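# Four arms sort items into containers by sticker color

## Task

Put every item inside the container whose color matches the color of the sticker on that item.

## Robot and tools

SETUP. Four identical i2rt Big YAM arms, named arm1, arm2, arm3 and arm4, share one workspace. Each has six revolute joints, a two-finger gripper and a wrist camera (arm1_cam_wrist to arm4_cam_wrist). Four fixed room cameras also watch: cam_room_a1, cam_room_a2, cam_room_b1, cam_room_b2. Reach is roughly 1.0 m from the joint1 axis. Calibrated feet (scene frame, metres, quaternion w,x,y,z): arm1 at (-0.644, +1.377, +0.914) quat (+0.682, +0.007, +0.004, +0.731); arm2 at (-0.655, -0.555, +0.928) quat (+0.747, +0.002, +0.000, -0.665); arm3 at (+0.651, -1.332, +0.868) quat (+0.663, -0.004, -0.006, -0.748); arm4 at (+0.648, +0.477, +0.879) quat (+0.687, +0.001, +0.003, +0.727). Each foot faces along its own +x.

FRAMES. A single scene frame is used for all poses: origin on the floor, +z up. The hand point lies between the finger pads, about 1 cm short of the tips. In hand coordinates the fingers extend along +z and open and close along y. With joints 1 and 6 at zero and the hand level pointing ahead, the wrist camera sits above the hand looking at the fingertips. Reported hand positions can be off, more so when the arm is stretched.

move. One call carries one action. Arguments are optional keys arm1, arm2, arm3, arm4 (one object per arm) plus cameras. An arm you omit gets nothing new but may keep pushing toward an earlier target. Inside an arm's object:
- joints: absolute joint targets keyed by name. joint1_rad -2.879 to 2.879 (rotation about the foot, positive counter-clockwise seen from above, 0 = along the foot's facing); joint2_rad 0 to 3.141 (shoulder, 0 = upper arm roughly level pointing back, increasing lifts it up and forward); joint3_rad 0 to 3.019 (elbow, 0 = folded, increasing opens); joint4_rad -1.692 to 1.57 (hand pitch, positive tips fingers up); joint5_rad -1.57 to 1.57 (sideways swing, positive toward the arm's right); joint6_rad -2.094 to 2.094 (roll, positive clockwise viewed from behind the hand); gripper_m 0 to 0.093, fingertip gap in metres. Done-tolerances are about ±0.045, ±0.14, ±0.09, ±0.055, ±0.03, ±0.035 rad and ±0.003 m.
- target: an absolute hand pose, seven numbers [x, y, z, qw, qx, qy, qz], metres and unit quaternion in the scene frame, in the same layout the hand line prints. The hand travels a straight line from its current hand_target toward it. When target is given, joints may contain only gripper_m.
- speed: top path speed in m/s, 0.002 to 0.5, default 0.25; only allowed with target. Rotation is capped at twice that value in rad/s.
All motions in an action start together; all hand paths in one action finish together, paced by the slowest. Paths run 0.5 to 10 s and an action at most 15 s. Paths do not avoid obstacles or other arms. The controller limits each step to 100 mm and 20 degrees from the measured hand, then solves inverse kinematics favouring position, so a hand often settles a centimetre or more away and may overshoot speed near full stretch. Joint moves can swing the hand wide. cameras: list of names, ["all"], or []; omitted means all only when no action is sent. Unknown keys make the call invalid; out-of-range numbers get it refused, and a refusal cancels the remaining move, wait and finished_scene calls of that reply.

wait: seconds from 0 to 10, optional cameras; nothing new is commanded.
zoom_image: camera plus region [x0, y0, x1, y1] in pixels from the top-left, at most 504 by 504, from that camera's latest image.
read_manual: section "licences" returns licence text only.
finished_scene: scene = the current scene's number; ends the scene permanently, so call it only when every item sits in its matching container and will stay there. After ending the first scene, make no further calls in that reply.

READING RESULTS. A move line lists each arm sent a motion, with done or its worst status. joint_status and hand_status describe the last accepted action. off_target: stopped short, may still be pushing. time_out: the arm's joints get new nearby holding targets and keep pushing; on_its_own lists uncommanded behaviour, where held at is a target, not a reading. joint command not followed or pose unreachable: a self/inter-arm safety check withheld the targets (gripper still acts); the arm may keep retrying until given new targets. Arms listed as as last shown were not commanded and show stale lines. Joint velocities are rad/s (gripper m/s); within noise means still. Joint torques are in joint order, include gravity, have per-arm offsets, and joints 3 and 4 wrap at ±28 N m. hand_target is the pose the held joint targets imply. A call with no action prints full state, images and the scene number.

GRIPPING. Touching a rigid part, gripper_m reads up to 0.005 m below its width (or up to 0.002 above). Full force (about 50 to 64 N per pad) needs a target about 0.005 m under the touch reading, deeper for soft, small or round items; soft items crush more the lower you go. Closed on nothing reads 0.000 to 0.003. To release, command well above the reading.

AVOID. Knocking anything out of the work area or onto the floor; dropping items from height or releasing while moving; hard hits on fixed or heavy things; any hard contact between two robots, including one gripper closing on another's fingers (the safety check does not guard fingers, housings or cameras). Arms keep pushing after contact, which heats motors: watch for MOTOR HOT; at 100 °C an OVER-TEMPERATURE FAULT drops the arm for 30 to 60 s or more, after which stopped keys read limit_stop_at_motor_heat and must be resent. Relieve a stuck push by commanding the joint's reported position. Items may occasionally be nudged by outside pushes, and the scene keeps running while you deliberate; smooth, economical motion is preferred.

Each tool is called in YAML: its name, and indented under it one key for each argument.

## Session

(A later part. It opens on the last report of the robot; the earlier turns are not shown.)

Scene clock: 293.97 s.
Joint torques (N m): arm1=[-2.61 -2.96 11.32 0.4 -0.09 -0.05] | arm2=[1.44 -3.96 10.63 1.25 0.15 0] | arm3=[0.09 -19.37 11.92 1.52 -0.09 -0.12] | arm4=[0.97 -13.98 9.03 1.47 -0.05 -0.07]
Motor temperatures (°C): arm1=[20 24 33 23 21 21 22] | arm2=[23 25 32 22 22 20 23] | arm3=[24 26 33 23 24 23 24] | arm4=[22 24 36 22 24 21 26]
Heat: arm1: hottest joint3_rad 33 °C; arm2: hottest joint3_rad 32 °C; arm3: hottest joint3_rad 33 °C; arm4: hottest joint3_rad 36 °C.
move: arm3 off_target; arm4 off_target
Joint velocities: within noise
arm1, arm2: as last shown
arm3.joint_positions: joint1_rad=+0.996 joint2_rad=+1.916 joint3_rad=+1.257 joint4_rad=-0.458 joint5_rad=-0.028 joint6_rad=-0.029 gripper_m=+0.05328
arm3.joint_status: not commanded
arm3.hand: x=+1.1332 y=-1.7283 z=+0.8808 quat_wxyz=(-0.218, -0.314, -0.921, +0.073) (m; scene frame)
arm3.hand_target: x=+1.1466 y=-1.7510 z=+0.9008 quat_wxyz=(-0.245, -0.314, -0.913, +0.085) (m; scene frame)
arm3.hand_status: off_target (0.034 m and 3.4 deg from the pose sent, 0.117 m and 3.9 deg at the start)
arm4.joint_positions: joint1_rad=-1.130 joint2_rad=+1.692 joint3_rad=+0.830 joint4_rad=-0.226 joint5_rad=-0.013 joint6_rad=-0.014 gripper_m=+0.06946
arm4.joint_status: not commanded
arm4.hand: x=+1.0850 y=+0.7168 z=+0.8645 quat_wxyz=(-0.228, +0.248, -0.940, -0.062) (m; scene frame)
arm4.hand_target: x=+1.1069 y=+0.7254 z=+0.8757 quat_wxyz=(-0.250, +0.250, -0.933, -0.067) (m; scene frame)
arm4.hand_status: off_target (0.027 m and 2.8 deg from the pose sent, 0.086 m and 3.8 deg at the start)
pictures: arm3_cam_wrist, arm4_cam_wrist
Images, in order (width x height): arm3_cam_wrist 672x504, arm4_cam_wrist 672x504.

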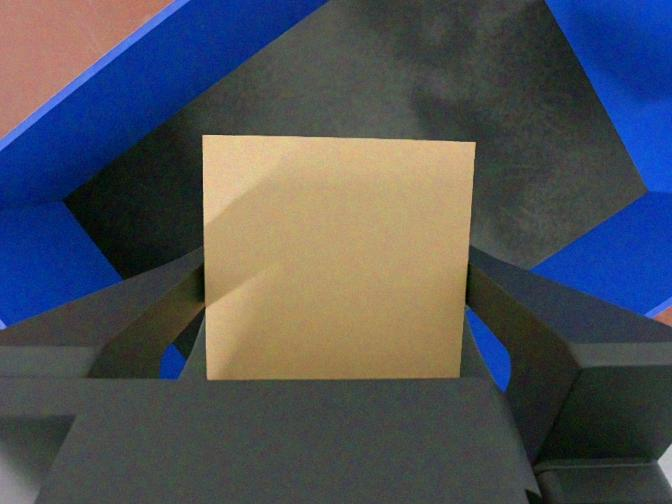

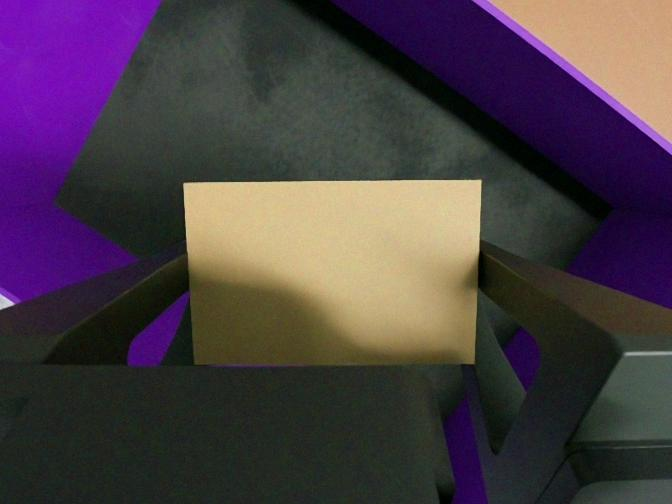

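move:
  arm3: {"target":[1.147,-1.755,0.82,0.2447,0.3145,0.9133,-0.0843],"speed":0.12}
  arm4: {"target":[1.108,0.726,0.80,0.25,-0.25,0.933,0.067],"speed":0.12}

move:
  arm3: {"target":[1.147,-1.755,0.785,0.2447,0.3145,0.9133,-0.0843],"speed":0.06}
  arm4: {"target":[1.108,0.726,0.765,0.25,-0.25,0.933,0.067],"speed":0.06}
  cameras: ["arm3_cam_wrist","arm4_cam_wrist"]

Scene clock: 304.23 s.
Joint torques (N m): arm1=[-2.55 -2.37 11.47 0.54 -0.03 -0.04] | arm2=[1.61 -3.72 10.65 1.28 0.16 0] | arm3=[0.03 -20.31 8.39 1.69 -0.09 -0.12] | arm4=[0.21 -14.68 6.04 1.33 -0.08 -0.12]
Motor temperatures (°C): arm1=[20 24 33 23 21 21 22] | arm2=[23 25 32 22 22 20 23] | arm3=[24 26 33 23 24 23 24] | arm4=[22 25 35 22 24 21 26]
Heat: arm1: hottest joint3_rad 33 °C; arm2: hottest joint3_rad 32 °C; arm3: hottest joint3_rad 33 °C; arm4: hottest joint3_rad 35 °C.
move: arm3 off_target; arm4 off_target
Joint velocities: within noise
arm1, arm2: as last shown
arm3.joint_positions: joint1_rad=+0.993 joint2_rad=+2.056 joint3_rad=+1.257 joint4_rad=-0.287 joint5_rad=-0.031 joint6_rad=-0.032 gripper_m=+0.05328
arm3.joint_status: not commanded
arm3.hand: x=+1.1444 y=-1.7405 z=+0.8145 quat_wxyz=(-0.232, -0.312, -0.918, +0.078) (m; scene frame)
arm3.hand_target: x=+1.1466 y=-1.7548 z=+0.8201 quat_wxyz=(-0.244, -0.314, -0.913, +0.084) (m; scene frame)
arm3.hand_status: off_target (0.016 m and 1.7 deg from the pose sent, 0.068 m and 3.4 deg at the start)
arm4.joint_positions: joint1_rad=-1.130 joint2_rad=+1.879 joint3_rad=+0.830 joint4_rad=-0.017 joint5_rad=-0.013 joint6_rad=-0.014 gripper_m=+0.06946
arm4.joint_status: not commanded
arm4.hand: x=+1.0963 y=+0.7229 z=+0.7987 quat_wxyz=(-0.238, +0.247, -0.937, -0.065) (m; scene frame)
arm4.hand_target: x=+1.1077 y=+0.7259 z=+0.8003 quat_wxyz=(-0.250, +0.250, -0.933, -0.067) (m; scene frame)
arm4.hand_status: off_target (0.012 m and 1.5 deg from the pose sent, 0.069 m and 2.8 deg at the start)
pictures: none

Scene clock: 305.47 s.
Joint torques (N m): arm1=[-2.84 -3.14 11.33 0.55 -0.05 -0.07] | arm2=[1.55 -3.78 10.65 1.25 0.14 0.01] | arm3=[0.03 -20.42 7.56 1.7 -0.08 -0.11] | arm4=[0.38 -15.09 5.71 1.43 -0.05 -0.09]
Motor temperatures (°C): arm1=[20 24 33 23 21 21 22] | arm2=[23 25 32 22 22 20 23] | arm3=[24 26 33 23 24 23 24] | arm4=[22 25 35 22 24 21 26]
Heat: arm1: hottest joint3_rad 33 °C; arm2: hottest joint3_rad 32 °C; arm3: hottest joint3_rad 33 °C; arm4: hottest joint3_rad 35 °C.
move: arm3 off_target; arm4 off_target
Joint velocities: within noise
arm1, arm2: as last shown
arm3.joint_positions: joint1_rad=+0.993 joint2_rad=+2.118 joint3_rad=+1.257 joint4_rad=-0.216 joint5_rad=-0.031 joint6_rad=-0.032 gripper_m=+0.05328
arm3.joint_status: not commanded
arm3.hand: x=+1.1465 y=-1.7427 z=+0.7840 quat_wxyz=(-0.236, -0.312, -0.917, +0.079) (m; scene frame)
arm3.hand_target: x=+1.1468 y=-1.7549 z=+0.7852 quat_wxyz=(-0.245, -0.314, -0.913, +0.084) (m; scene frame)
arm3.hand_status: off_target (0.012 m and 1.3 deg from the pose sent, 0.033 m and 1.7 deg at the start)
arm4.joint_positions: joint1_rad=-1.130 joint2_rad=+1.968 joint3_rad=+0.830 joint4_rad=+0.075 joint5_rad=-0.013 joint6_rad=-0.014 gripper_m=+0.06946
arm4.joint_status: not commanded
arm4.hand: x=+1.0958 y=+0.7226 z=+0.7658 quat_wxyz=(-0.239, +0.247, -0.937, -0.065) (m; scene frame)
arm4.hand_target: x=+1.1076 y=+0.7258 z=+0.7653 quat_wxyz=(-0.250, +0.250, -0.933, -0.067) (m; scene frame)
arm4.hand_status: off_target (0.013 m and 1.4 deg from the pose sent, 0.036 m and 1.5 deg at the start)
pictures: arm3_cam_wrist, arm4_cam_wrist
Images, in order (width x height): arm3_cam_wrist 672x504, arm4_cam_wrist 672x504.

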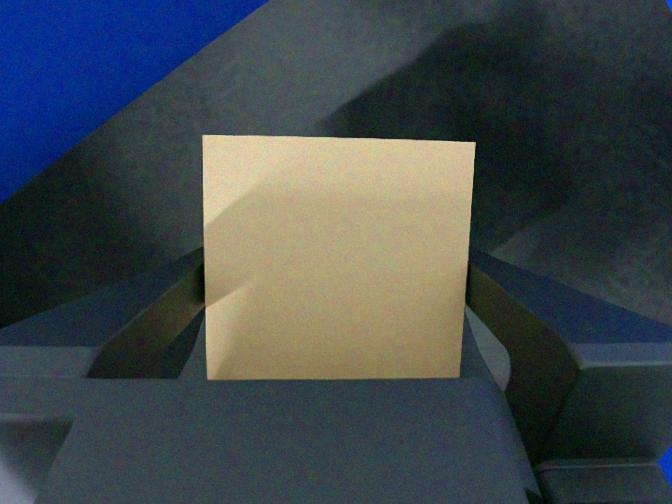

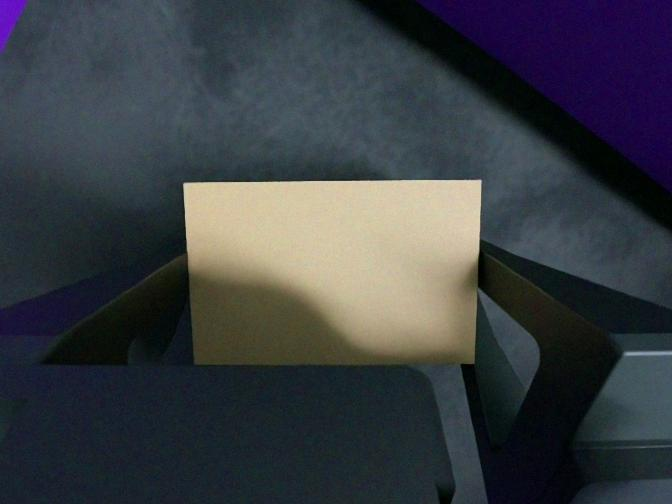

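move:
  arm3: {"target":[1.147,-1.755,0.766,0.2447,0.3145,0.9133,-0.0843],"speed":0.05}
  arm4: {"target":[1.108,0.726,0.752,0.25,-0.25,0.933,0.067],"speed":0.05}

move:
  arm3: {"target":[1.147,-1.755,0.756,0.2447,0.3145,0.9133,-0.0843],"speed":0.04}
  arm4: {"target":[1.108,0.726,0.742,0.25,-0.25,0.933,0.067],"speed":0.04}

move:
  arm3: {"target":[1.147,-1.755,0.746,0.2447,0.3145,0.9133,-0.0843],"speed":0.04}
  arm4: {"target":[1.108,0.726,0.732,0.25,-0.25,0.933,0.067],"speed":0.04}
  cameras: ["arm3_cam_wrist","arm4_cam_wrist"]

Scene clock: 312.43 s.
Joint torques (N m): arm1=[-2.73 -2.67 11.32 0.66 -0.1 -0.05] | arm2=[1.55 -3.84 10.66 1.29 0.15 0] | arm3=[0.09 -20.25 7.42 1.69 -0.07 -0.11] | arm4=[0.73 -15.44 5.55 1.36 -0.03 -0.09]
Motor temperatures (°C): arm1=[20 24 33 23 21 21 22] | arm2=[23 25 32 22 22 20 23] | arm3=[24 26 33 23 24 23 25] | arm4=[22 25 34 22 24 21 26]
Heat: arm1: hottest joint3_rad 33 °C; arm2: hottest joint3_rad 32 °C; arm3: hottest joint3_rad 33 °C; arm4: hottest joint3_rad 34 °C.
move: arm3 off_target; arm4 off_target
Joint velocities: within noise
arm1: as last shown
arm2.joint_positions: joint1_rad=+0.921 joint2_rad=+0.814 joint3_rad=+0.788 joint4_rad=-0.989 joint5_rad=+0.004 joint6_rad=+0.012 gripper_m=+0.06794
arm2.joint_status: not commanded
arm2.hand: x=-0.3770 y=-0.7217 z=+1.1603 quat_wxyz=(-0.266, -0.260, -0.926, +0.071) (m; scene frame)
arm2.hand_target: x=-0.3801 y=-0.7171 z=+1.1503 quat_wxyz=(-0.250, -0.254, -0.932, +0.068) (m; scene frame)
arm2.hand_status: not commanded
arm3.joint_positions: joint1_rad=+0.993 joint2_rad=+2.155 joint3_rad=+1.257 joint4_rad=-0.180 joint5_rad=-0.031 joint6_rad=-0.032 gripper_m=+0.05328
arm3.joint_status: not commanded
arm3.hand: x=+1.1462 y=-1.7427 z=+0.7655 quat_wxyz=(-0.236, -0.312, -0.917, +0.079) (m; scene frame)
arm3.hand_target: x=+1.1467 y=-1.7548 z=+0.7661 quat_wxyz=(-0.245, -0.314, -0.913, +0.084) (m; scene frame)
arm3.hand_status: off_target (0.012 m and 1.3 deg from the pose sent, 0.022 m and 1.3 deg at the start)
arm4.joint_positions: joint1_rad=-1.130 joint2_rad=+2.002 joint3_rad=+0.830 joint4_rad=+0.107 joint5_rad=-0.013 joint6_rad=-0.014 gripper_m=+0.06946
arm4.joint_status: not commanded
arm4.hand: x=+1.0946 y=+0.7220 z=+0.7531 quat_wxyz=(-0.238, +0.247, -0.937, -0.065) (m; scene frame)
arm4.hand_target: x=+1.1075 y=+0.7258 z=+0.7522 quat_wxyz=(-0.250, +0.250, -0.933, -0.067) (m; scene frame)
arm4.hand_status: off_target (0.014 m and 1.5 deg from the pose sent, 0.019 m and 1.4 deg at the start)
pictures: none

Scene clock: 313.40 s.
Joint torques (N m): arm1=[-2.61 -2.9 11.36 0.7 -0.07 0] | arm2=[1.49 -3.9 10.65 1.26 0.15 0] | arm3=[0.09 -19.72 7.46 1.68 -0.07 -0.11] | arm4=[0.21 -15.27 5.64 1.42 -0.05 -0.09]
Motor temperatures (°C): arm1=[20 24 33 23 21 21 22] | arm2=[23 25 32 22 22 20 23] | arm3=[24 26 33 23 24 23 25] | arm4=[22 25 34 22 24 21 26]
Heat: arm1: hottest joint3_rad 33 °C; arm2: hottest joint3_rad 32 °C; arm3: hottest joint3_rad 33 °C; arm4: hottest joint3_rad 34 °C.
move: arm3 off_target; arm4 off_target
Joint velocities: within noise
arm1.joint_positions: joint1_rad=-2.249 joint2_rad=+0.971 joint3_rad=+0.961 joint4_rad=-1.258 joint5_rad=-0.008 joint6_rad=+0.000 gripper_m=+0.08597
arm1.joint_status: not commanded
arm1.hand: x=-0.3770 y=+1.1942 z=+1.1504 quat_wxyz=(-0.137, -0.296, -0.944, +0.043) (m; scene frame)
arm1.hand_target: x=-0.3800 y=+1.1920 z=+1.1500 quat_wxyz=(-0.133, -0.298, -0.944, +0.042) (m; scene frame)
arm1.hand_status: not commanded
arm2: as last shown
arm3.joint_positions: joint1_rad=+0.993 joint2_rad=+2.169 joint3_rad=+1.257 joint4_rad=-0.159 joint5_rad=-0.031 joint6_rad=-0.032 gripper_m=+0.05328
arm3.joint_status: not commanded
arm3.hand: x=+1.1471 y=-1.7435 z=+0.7592 quat_wxyz=(-0.239, -0.312, -0.916, +0.081) (m; scene frame)
arm3.hand_target: x=+1.1467 y=-1.7548 z=+0.7561 quat_wxyz=(-0.245, -0.315, -0.913, +0.084) (m; scene frame)
arm3.hand_status: off_target (0.012 m and 0.9 deg from the pose sent, 0.016 m and 1.2 deg at the start)
arm4.joint_positions: joint1_rad=-1.130 joint2_rad=+2.029 joint3_rad=+0.830 joint4_rad=+0.131 joint5_rad=-0.013 joint6_rad=-0.014 gripper_m=+0.06946
arm4.joint_status: not commanded
arm4.hand: x=+1.0930 y=+0.7211 z=+0.7429 quat_wxyz=(-0.237, +0.247, -0.937, -0.065) (m; scene frame)
arm4.hand_target: x=+1.1074 y=+0.7257 z=+0.7424 quat_wxyz=(-0.250, +0.250, -0.933, -0.067) (m; scene frame)
arm4.hand_status: off_target (0.016 m and 1.6 deg from the pose sent, 0.018 m and 1.4 deg at the start)
pictures: none

Scene clock: 314.37 s.
Joint torques (N m): arm1=[-2.78 -2.73 11.25 0.68 -0.05 -0.06] | arm2=[1.55 -3.9 10.63 1.26 0.15 0] | arm3=[0.26 -18.43 7.57 1.74 -0.07 -0.1] | arm4=[0.15 -13.92 5.39 1.46 -0.07 -0.08]
Motor temperatures (°C): arm1=[20 24 33 23 21 21 22] | arm2=[23 25 32 22 22 20 23] | arm3=[24 26 32 23 24 23 25] | arm4=[22 25 34 22 24 21 26]
Heat: arm1: hottest joint3_rad 33 °C; arm2: hottest joint3_rad 32 °C; arm3: hottest joint3_rad 32 °C; arm4: hottest joint3_rad 34 °C.
move: arm3 off_target; arm4 off_target
Joint velocities: within noise
arm1, arm2: as last shown
arm3.joint_positions: joint1_rad=+0.993 joint2_rad=+2.173 joint3_rad=+1.257 joint4_rad=-0.141 joint5_rad=-0.031 joint6_rad=-0.032 gripper_m=+0.05328
arm3.joint_status: not commanded
arm3.hand: x=+1.1493 y=-1.7453 z=+0.7589 quat_wxyz=(-0.245, -0.311, -0.915, +0.083) (m; scene frame)
arm3.hand_target: x=+1.1465 y=-1.7545 z=+0.7463 quat_wxyz=(-0.245, -0.315, -0.913, +0.084) (m; scene frame)
arm3.hand_status: off_target (0.016 m and 0.5 deg from the pose sent, 0.018 m and 0.9 deg at the start)
arm4.joint_positions: joint1_rad=-1.130 joint2_rad=+2.042 joint3_rad=+0.838 joint4_rad=+0.159 joint5_rad=-0.013 joint6_rad=-0.015 gripper_m=+0.06946
arm4.joint_status: not commanded
arm4.hand: x=+1.0993 y=+0.7245 z=+0.7420 quat_wxyz=(-0.248, +0.247, -0.934, -0.067) (m; scene frame)
arm4.hand_target: x=+1.1075 y=+0.7258 z=+0.7323 quat_wxyz=(-0.250, +0.250, -0.933, -0.067) (m; scene frame)
arm4.hand_status: off_target (0.013 m and 0.5 deg from the pose sent, 0.019 m and 1.6 deg at the start)
pictures: arm3_cam_wrist, arm4_cam_wrist
Images, in order (width x height): arm3_cam_wrist 672x504, arm4_cam_wrist 672x504.

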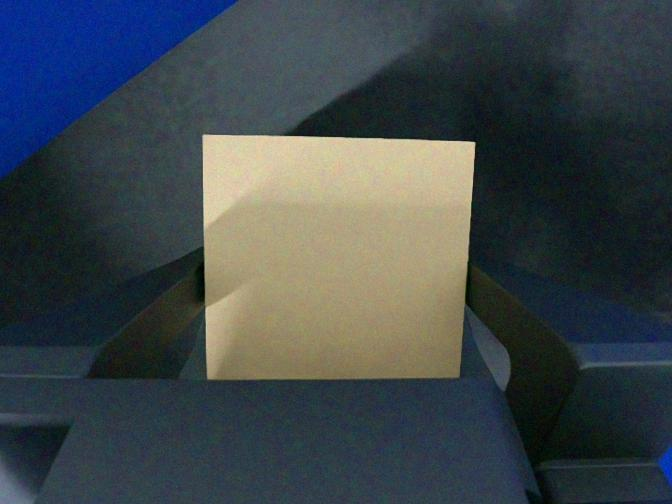

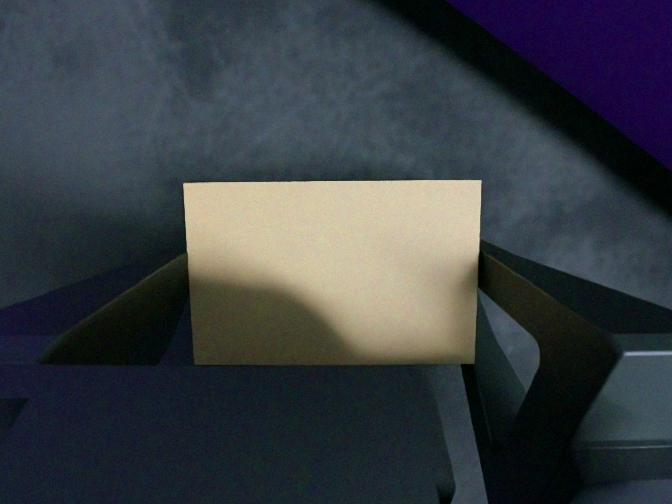

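Both in contact. Ease and open, then lift.

move:
  arm3: {"target":[1.149,-1.75,0.755,0.2447,0.3145,0.9133,-0.0843],"speed":0.05}
  arm4: {"target":[1.105,0.726,0.738,0.25,-0.25,0.933,0.067],"speed":0.05}

move:
  arm3: {"joints":{"gripper_m":0.067}}
  arm4: {"joints":{"gripper_m":0.085}}
  cameras: ["arm3_cam_wrist","arm4_cam_wrist"]

Scene clock: 319.93 s.
Joint torques (N m): arm1=[-2.78 -2.43 11.17 0.47 -0.04 -0.05] | arm2=[1.49 -3.9 10.66 1.29 0.16 0] | arm3=[0.85 -20.13 7.04 1.14 0.1 -0.02] | arm4=[0.67 -15.27 4.67 1.01 -0.01 -0.05]
Motor temperatures (°C): arm1=[20 24 33 23 21 21 22] | arm2=[23 25 32 22 22 20 23] | arm3=[24 26 32 23 24 23 25] | arm4=[22 25 33 22 24 21 26]
Heat: arm1: hottest joint3_rad 33 °C; arm2: hottest joint3_rad 32 °C; arm3: hottest joint3_rad 32 °C; arm4: hottest joint3_rad 33 °C.
move: arm3 done; arm4 done
Joint velocities: within noise
arm1, arm2: as last shown
arm3.joint_positions: joint1_rad=+0.993 joint2_rad=+2.173 joint3_rad=+1.257 joint4_rad=-0.141 joint5_rad=-0.031 joint6_rad=-0.032 gripper_m=+0.05328
arm3.joint_status: not commanded
arm3.hand: x=+1.1493 y=-1.7453 z=+0.7589 quat_wxyz=(-0.245, -0.311, -0.915, +0.083) (m; scene frame)
arm3.hand_target: x=+1.1489 y=-1.7499 z=+0.7550 quat_wxyz=(-0.245, -0.314, -0.913, +0.084) (m; scene frame)
arm3.hand_status: done (0.006 m and 0.5 deg from the pose sent, 0.006 m and 0.5 deg at the start)
arm4.joint_positions: joint1_rad=-1.130 joint2_rad=+2.042 joint3_rad=+0.838 joint4_rad=+0.159 joint5_rad=-0.013 joint6_rad=-0.015 gripper_m=+0.06946
arm4.joint_status: not commanded
arm4.hand: x=+1.0993 y=+0.7245 z=+0.7420 quat_wxyz=(-0.248, +0.247, -0.934, -0.067) (m; scene frame)
arm4.hand_target: x=+1.1048 y=+0.7260 z=+0.7381 quat_wxyz=(-0.250, +0.250, -0.933, -0.067) (m; scene frame)
arm4.hand_status: done (0.007 m and 0.5 deg from the pose sent, 0.007 m and 0.5 deg at the start)
pictures: none

Scene clock: 320.40 s.
Joint torques (N m): arm1=[-3.14 -2.02 11.23 0.46 -0.05 -0.1] | arm2=[1.44 -3.9 10.65 1.26 0.16 0] | arm3=[0.85 -20.54 7.08 1.13 0.08 -0.04] | arm4=[0.44 -15.62 4.71 1.01 0.01 -0.06]
Motor temperatures (°C): arm1=[20 24 33 23 21 21 22] | arm2=[23 25 32 22 22 20 23] | arm3=[24 26 32 23 24 23 25] | arm4=[22 25 33 22 24 21 26]
Heat: arm1: hottest joint3_rad 33 °C; arm2: hottest joint3_rad 32 °C; arm3: hottest joint3_rad 32 °C; arm4: hottest joint3_rad 33 °C.
move: arm3 done; arm4 done
Joint velocities: within noise
arm1, arm2: as last shown
arm3.joint_positions: joint1_rad=+0.993 joint2_rad=+2.173 joint3_rad=+1.257 joint4_rad=-0.141 joint5_rad=-0.030 joint6_rad=-0.032 gripper_m=+0.06696
arm3.joint_status: all done
arm3.hand: x=+1.1492 y=-1.7454 z=+0.7589 quat_wxyz=(-0.245, -0.311, -0.915, +0.083) (m; scene frame)
arm3.hand_target: x=+1.1489 y=-1.7499 z=+0.7550 quat_wxyz=(-0.245, -0.315, -0.913, +0.084) (m; scene frame)
arm3.hand_status: not commanded
arm4.joint_positions: joint1_rad=-1.130 joint2_rad=+2.042 joint3_rad=+0.838 joint4_rad=+0.159 joint5_rad=-0.013 joint6_rad=-0.015 gripper_m=+0.08492
arm4.joint_status: all done
arm4.hand: x=+1.0993 y=+0.7245 z=+0.7420 quat_wxyz=(-0.248, +0.247, -0.934, -0.067) (m; scene frame)
arm4.hand_target: x=+1.1048 y=+0.7260 z=+0.7381 quat_wxyz=(-0.250, +0.250, -0.933, -0.067) (m; scene frame)
arm4.hand_status: not commanded
pictures: arm3_cam_wrist, arm4_cam_wrist
Images, in order (width x height): arm3_cam_wrist 672x504, arm4_cam_wrist 672x504.

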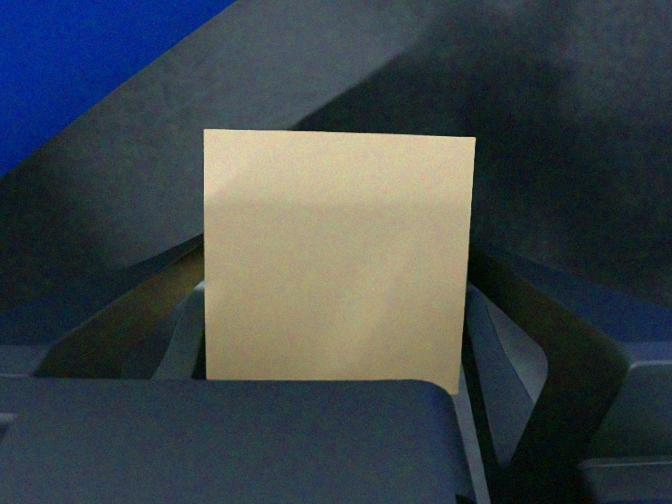

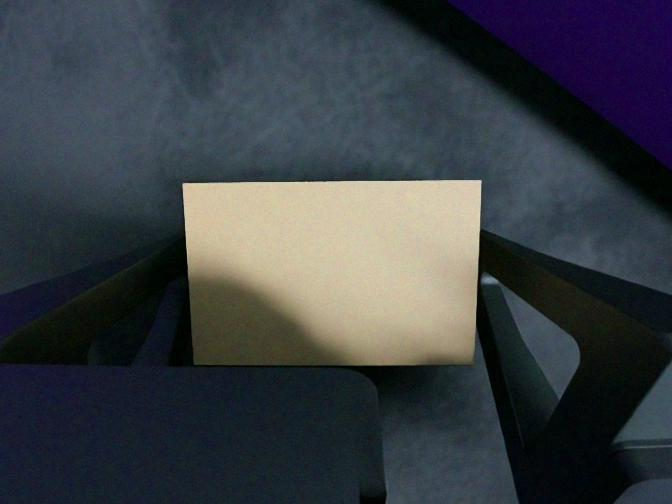

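move:
  arm3: {"target":[1.115,-1.722,0.87,0.2447,0.3145,0.9133,-0.0843],"speed":0.12}
  arm4: {"target":[1.066,0.704,0.855,0.25,-0.25,0.933,0.067],"speed":0.12}

move:
  arm3: {"target":[1.03,-1.655,1.03,0.2447,0.3145,0.9133,-0.0843],"speed":0.2}
  arm4: {"target":[0.99,0.66,1.02,0.25,-0.25,0.933,0.067],"speed":0.2}
  cameras: ["arm3_cam_wrist","arm4_cam_wrist"]

Scene clock: 327.63 s.
Joint torques (N m): arm1=[-2.61 -2.49 11.4 0.57 -0.07 -0.05] | arm2=[1.49 -3.9 10.63 1.29 0.15 0] | arm3=[0.5 -19.25 6.83 0.66 0.02 -0.06] | arm4=[0.03 -14.51 5.53 0.43 -0.05 -0.1]
Motor temperatures (°C): arm1=[20 24 33 23 21 21 22] | arm2=[23 24 32 22 22 20 23] | arm3=[24 27 31 23 24 23 24] | arm4=[22 25 32 22 24 21 26]
Heat: arm1: hottest joint3_rad 33 °C; arm2: hottest joint3_rad 32 °C; arm3: hottest joint3_rad 31 °C; arm4: hottest joint3_rad 32 °C.
move: arm3 done; arm4 done
Joint velocities: within noise
arm1, arm2: as last shown
arm3.joint_positions: joint1_rad=+0.993 joint2_rad=+1.889 joint3_rad=+1.149 joint4_rad=-0.310 joint5_rad=-0.030 joint6_rad=-0.032 gripper_m=+0.06696
arm3.joint_status: not commanded
arm3.hand: x=+1.1215 y=-1.7207 z=+0.8700 quat_wxyz=(-0.249, -0.311, -0.913, +0.085) (m; scene frame)
arm3.hand_target: x=+1.1150 y=-1.7220 z=+0.8699 quat_wxyz=(-0.245, -0.315, -0.913, +0.084) (m; scene frame)
arm3.hand_status: done (0.007 m and 0.6 deg from the pose sent, 0.119 m and 0.4 deg at the start)
arm4.joint_positions: joint1_rad=-1.130 joint2_rad=+1.670 joint3_rad=+0.728 joint4_rad=-0.090 joint5_rad=-0.013 joint6_rad=-0.015 gripper_m=+0.08492
arm4.joint_status: not commanded
arm4.hand: x=+1.0677 y=+0.7074 z=+0.8551 quat_wxyz=(-0.254, +0.246, -0.933, -0.069) (m; scene frame)
arm4.hand_target: x=+1.0660 y=+0.7041 z=+0.8550 quat_wxyz=(-0.250, +0.250, -0.933, -0.067) (m; scene frame)
arm4.hand_status: done (0.004 m and 0.7 deg from the pose sent, 0.120 m and 0.5 deg at the start)
pictures: none

Scene clock: 329.30 s.
Joint torques (N m): arm1=[-2.78 -2.9 11.17 0.5 -0.02 -0.03] | arm2=[1.44 -3.96 10.65 1.32 0.15 0] | arm3=[0.21 -11.93 8.65 0.76 -0.09 -0.12] | arm4=[0.56 -7.06 10.36 0.32 -0.05 -0.11]
Motor temperatures (°C): arm1=[20 24 33 23 21 21 22] | arm2=[23 24 32 22 22 20 23] | arm3=[24 27 31 23 24 23 24] | arm4=[22 25 33 22 24 21 26]
Heat: arm1: hottest joint3_rad 33 °C; arm2: hottest joint3_rad 32 °C; arm3: hottest joint3_rad 31 °C; arm4: hottest joint3_rad 33 °C.
move: arm3 done; arm4 off_target
Joint velocities: within noise
arm1, arm2: as last shown
arm3.joint_positions: joint1_rad=+0.985 joint2_rad=+1.391 joint3_rad=+1.022 joint4_rad=-0.670 joint5_rad=-0.035 joint6_rad=-0.038 gripper_m=+0.06696
arm3.joint_status: not commanded
arm3.hand: x=+1.0370 y=-1.6516 z=+1.0361 quat_wxyz=(-0.253, -0.311, -0.912, +0.086) (m; scene frame)
arm3.hand_target: x=+1.0300 y=-1.6549 z=+1.0300 quat_wxyz=(-0.245, -0.315, -0.913, +0.084) (m; scene frame)
arm3.hand_status: done (0.010 m and 1.1 deg from the pose sent, 0.196 m and 0.7 deg at the start)
arm4.joint_positions: joint1_rad=-1.138 joint2_rad=+1.086 joint3_rad=+0.685 joint4_rad=-0.654 joint5_rad=-0.018 joint6_rad=-0.022 gripper_m=+0.08492
arm4.joint_status: not commanded
arm4.hand: x=+0.9823 y=+0.6587 z=+1.0097 quat_wxyz=(-0.244, +0.247, -0.935, -0.066) (m; scene frame)
arm4.hand_target: x=+0.9899 y=+0.6598 z=+1.0201 quat_wxyz=(-0.250, +0.250, -0.933, -0.067) (m; scene frame)
arm4.hand_status: off_target (0.013 m and 0.8 deg from the pose sent, 0.188 m and 0.7 deg at the start)
pictures: arm3_cam_wrist, arm4_cam_wrist
Images, in order (width x height): arm3_cam_wrist 672x504, arm4_cam_wrist 672x504.

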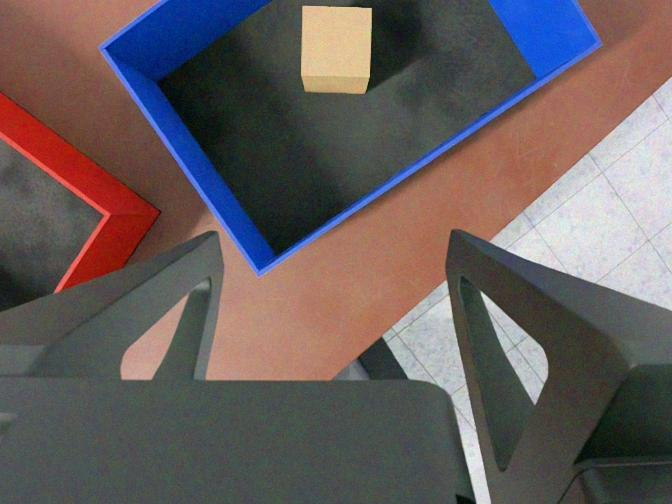

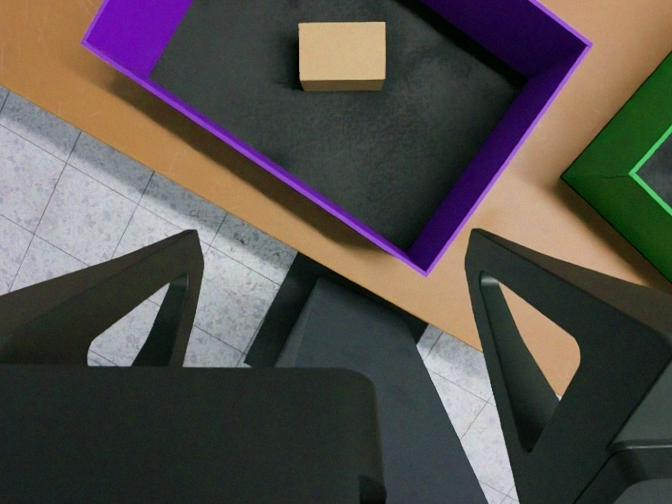

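wait:
  seconds: 0.1
  cameras: ["cam_room_a1","cam_room_b1"]

Scene clock: 332.87 s.
Joint torques (N m): arm1=[-3.49 -2.73 11.06 0.43 -0.07 -0.04] | arm2=[1.55 -3.84 10.65 1.29 0.15 0] | arm3=[0.09 -11.93 8.65 0.77 -0.09 -0.12] | arm4=[0.32 -7.06 10.35 0.29 -0.07 -0.07]
Motor temperatures (°C): arm1=[20 24 33 23 21 21 22] | arm2=[23 24 32 22 22 20 23] | arm3=[24 26 31 23 24 23 24] | arm4=[22 25 33 22 24 21 26]
Heat: arm1: hottest joint3_rad 33 °C; arm2: hottest joint3_rad 32 °C; arm3: hottest joint3_rad 31 °C; arm4: hottest joint3_rad 33 °C.
Joint velocities: within noise
arm1.joint_positions: joint1_rad=-2.249 joint2_rad=+0.971 joint3_rad=+0.961 joint4_rad=-1.258 joint5_rad=-0.008 joint6_rad=+0.000 gripper_m=+0.08597
arm1.joint_status: not commanded
arm1.hand: x=-0.3770 y=+1.1942 z=+1.1504 quat_wxyz=(-0.137, -0.296, -0.944, +0.043) (m; scene frame)
arm1.hand_target: x=-0.3800 y=+1.1920 z=+1.1500 quat_wxyz=(-0.133, -0.298, -0.944, +0.042) (m; scene frame)
arm1.hand_status: not commanded
arm2.joint_positions: joint1_rad=+0.921 joint2_rad=+0.814 joint3_rad=+0.788 joint4_rad=-0.989 joint5_rad=+0.004 joint6_rad=+0.012 gripper_m=+0.06794
arm2.joint_status: not commanded
arm2.hand: x=-0.3770 y=-0.7217 z=+1.1603 quat_wxyz=(-0.266, -0.260, -0.926, +0.071) (m; scene frame)
arm2.hand_target: x=-0.3801 y=-0.7171 z=+1.1503 quat_wxyz=(-0.250, -0.254, -0.932, +0.068) (m; scene frame)
arm2.hand_status: not commanded
arm3.joint_positions: joint1_rad=+0.985 joint2_rad=+1.391 joint3_rad=+1.022 joint4_rad=-0.670 joint5_rad=-0.035 joint6_rad=-0.038 gripper_m=+0.06696
arm3.joint_status: not commanded
arm3.hand: x=+1.0370 y=-1.6516 z=+1.0361 quat_wxyz=(-0.253, -0.311, -0.912, +0.086) (m; scene frame)
arm3.hand_target: x=+1.0300 y=-1.6549 z=+1.0300 quat_wxyz=(-0.245, -0.315, -0.913, +0.084) (m; scene frame)
arm3.hand_status: done (0.010 m and 1.1 deg from the pose sent, 0.196 m and 0.7 deg at the start)
arm4.joint_positions: joint1_rad=-1.138 joint2_rad=+1.086 joint3_rad=+0.685 joint4_rad=-0.654 joint5_rad=-0.018 joint6_rad=-0.022 gripper_m=+0.08492
arm4.joint_status: not commanded
arm4.hand: x=+0.9823 y=+0.6587 z=+1.0097 quat_wxyz=(-0.244, +0.247, -0.935, -0.066) (m; scene frame)
arm4.hand_target: x=+0.9899 y=+0.6598 z=+1.0201 quat_wxyz=(-0.250, +0.250, -0.933, -0.067) (m; scene frame)
arm4.hand_status: off_target (0.013 m and 0.8 deg from the pose sent, 0.188 m and 0.7 deg at the start)
wait: 0.10 s; at rest from the start
pictures: cam_room_a1, cam_room_b1
Images, in order (width x height): cam_room_a1 672x504, cam_room_b1 672x504.

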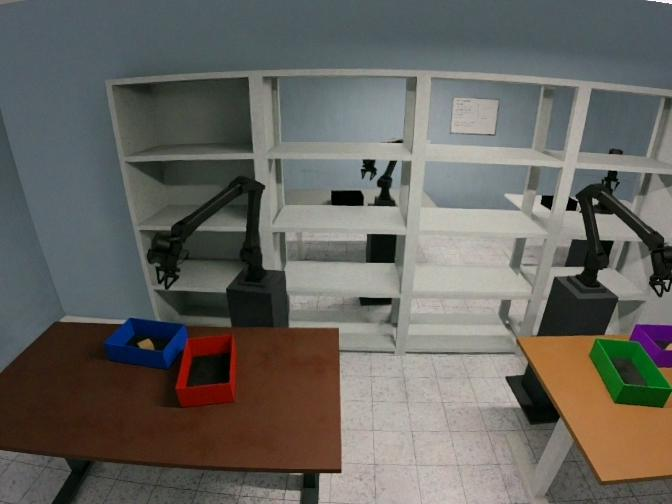

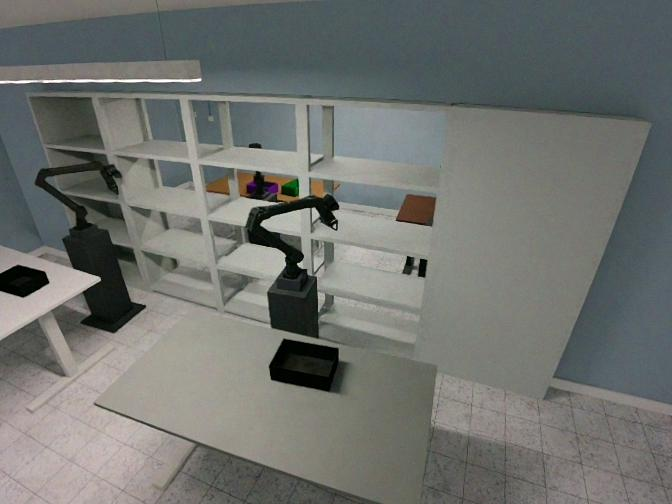

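All items packed.

finished_scene:
  scene: 3

The scene is finished: the task was done.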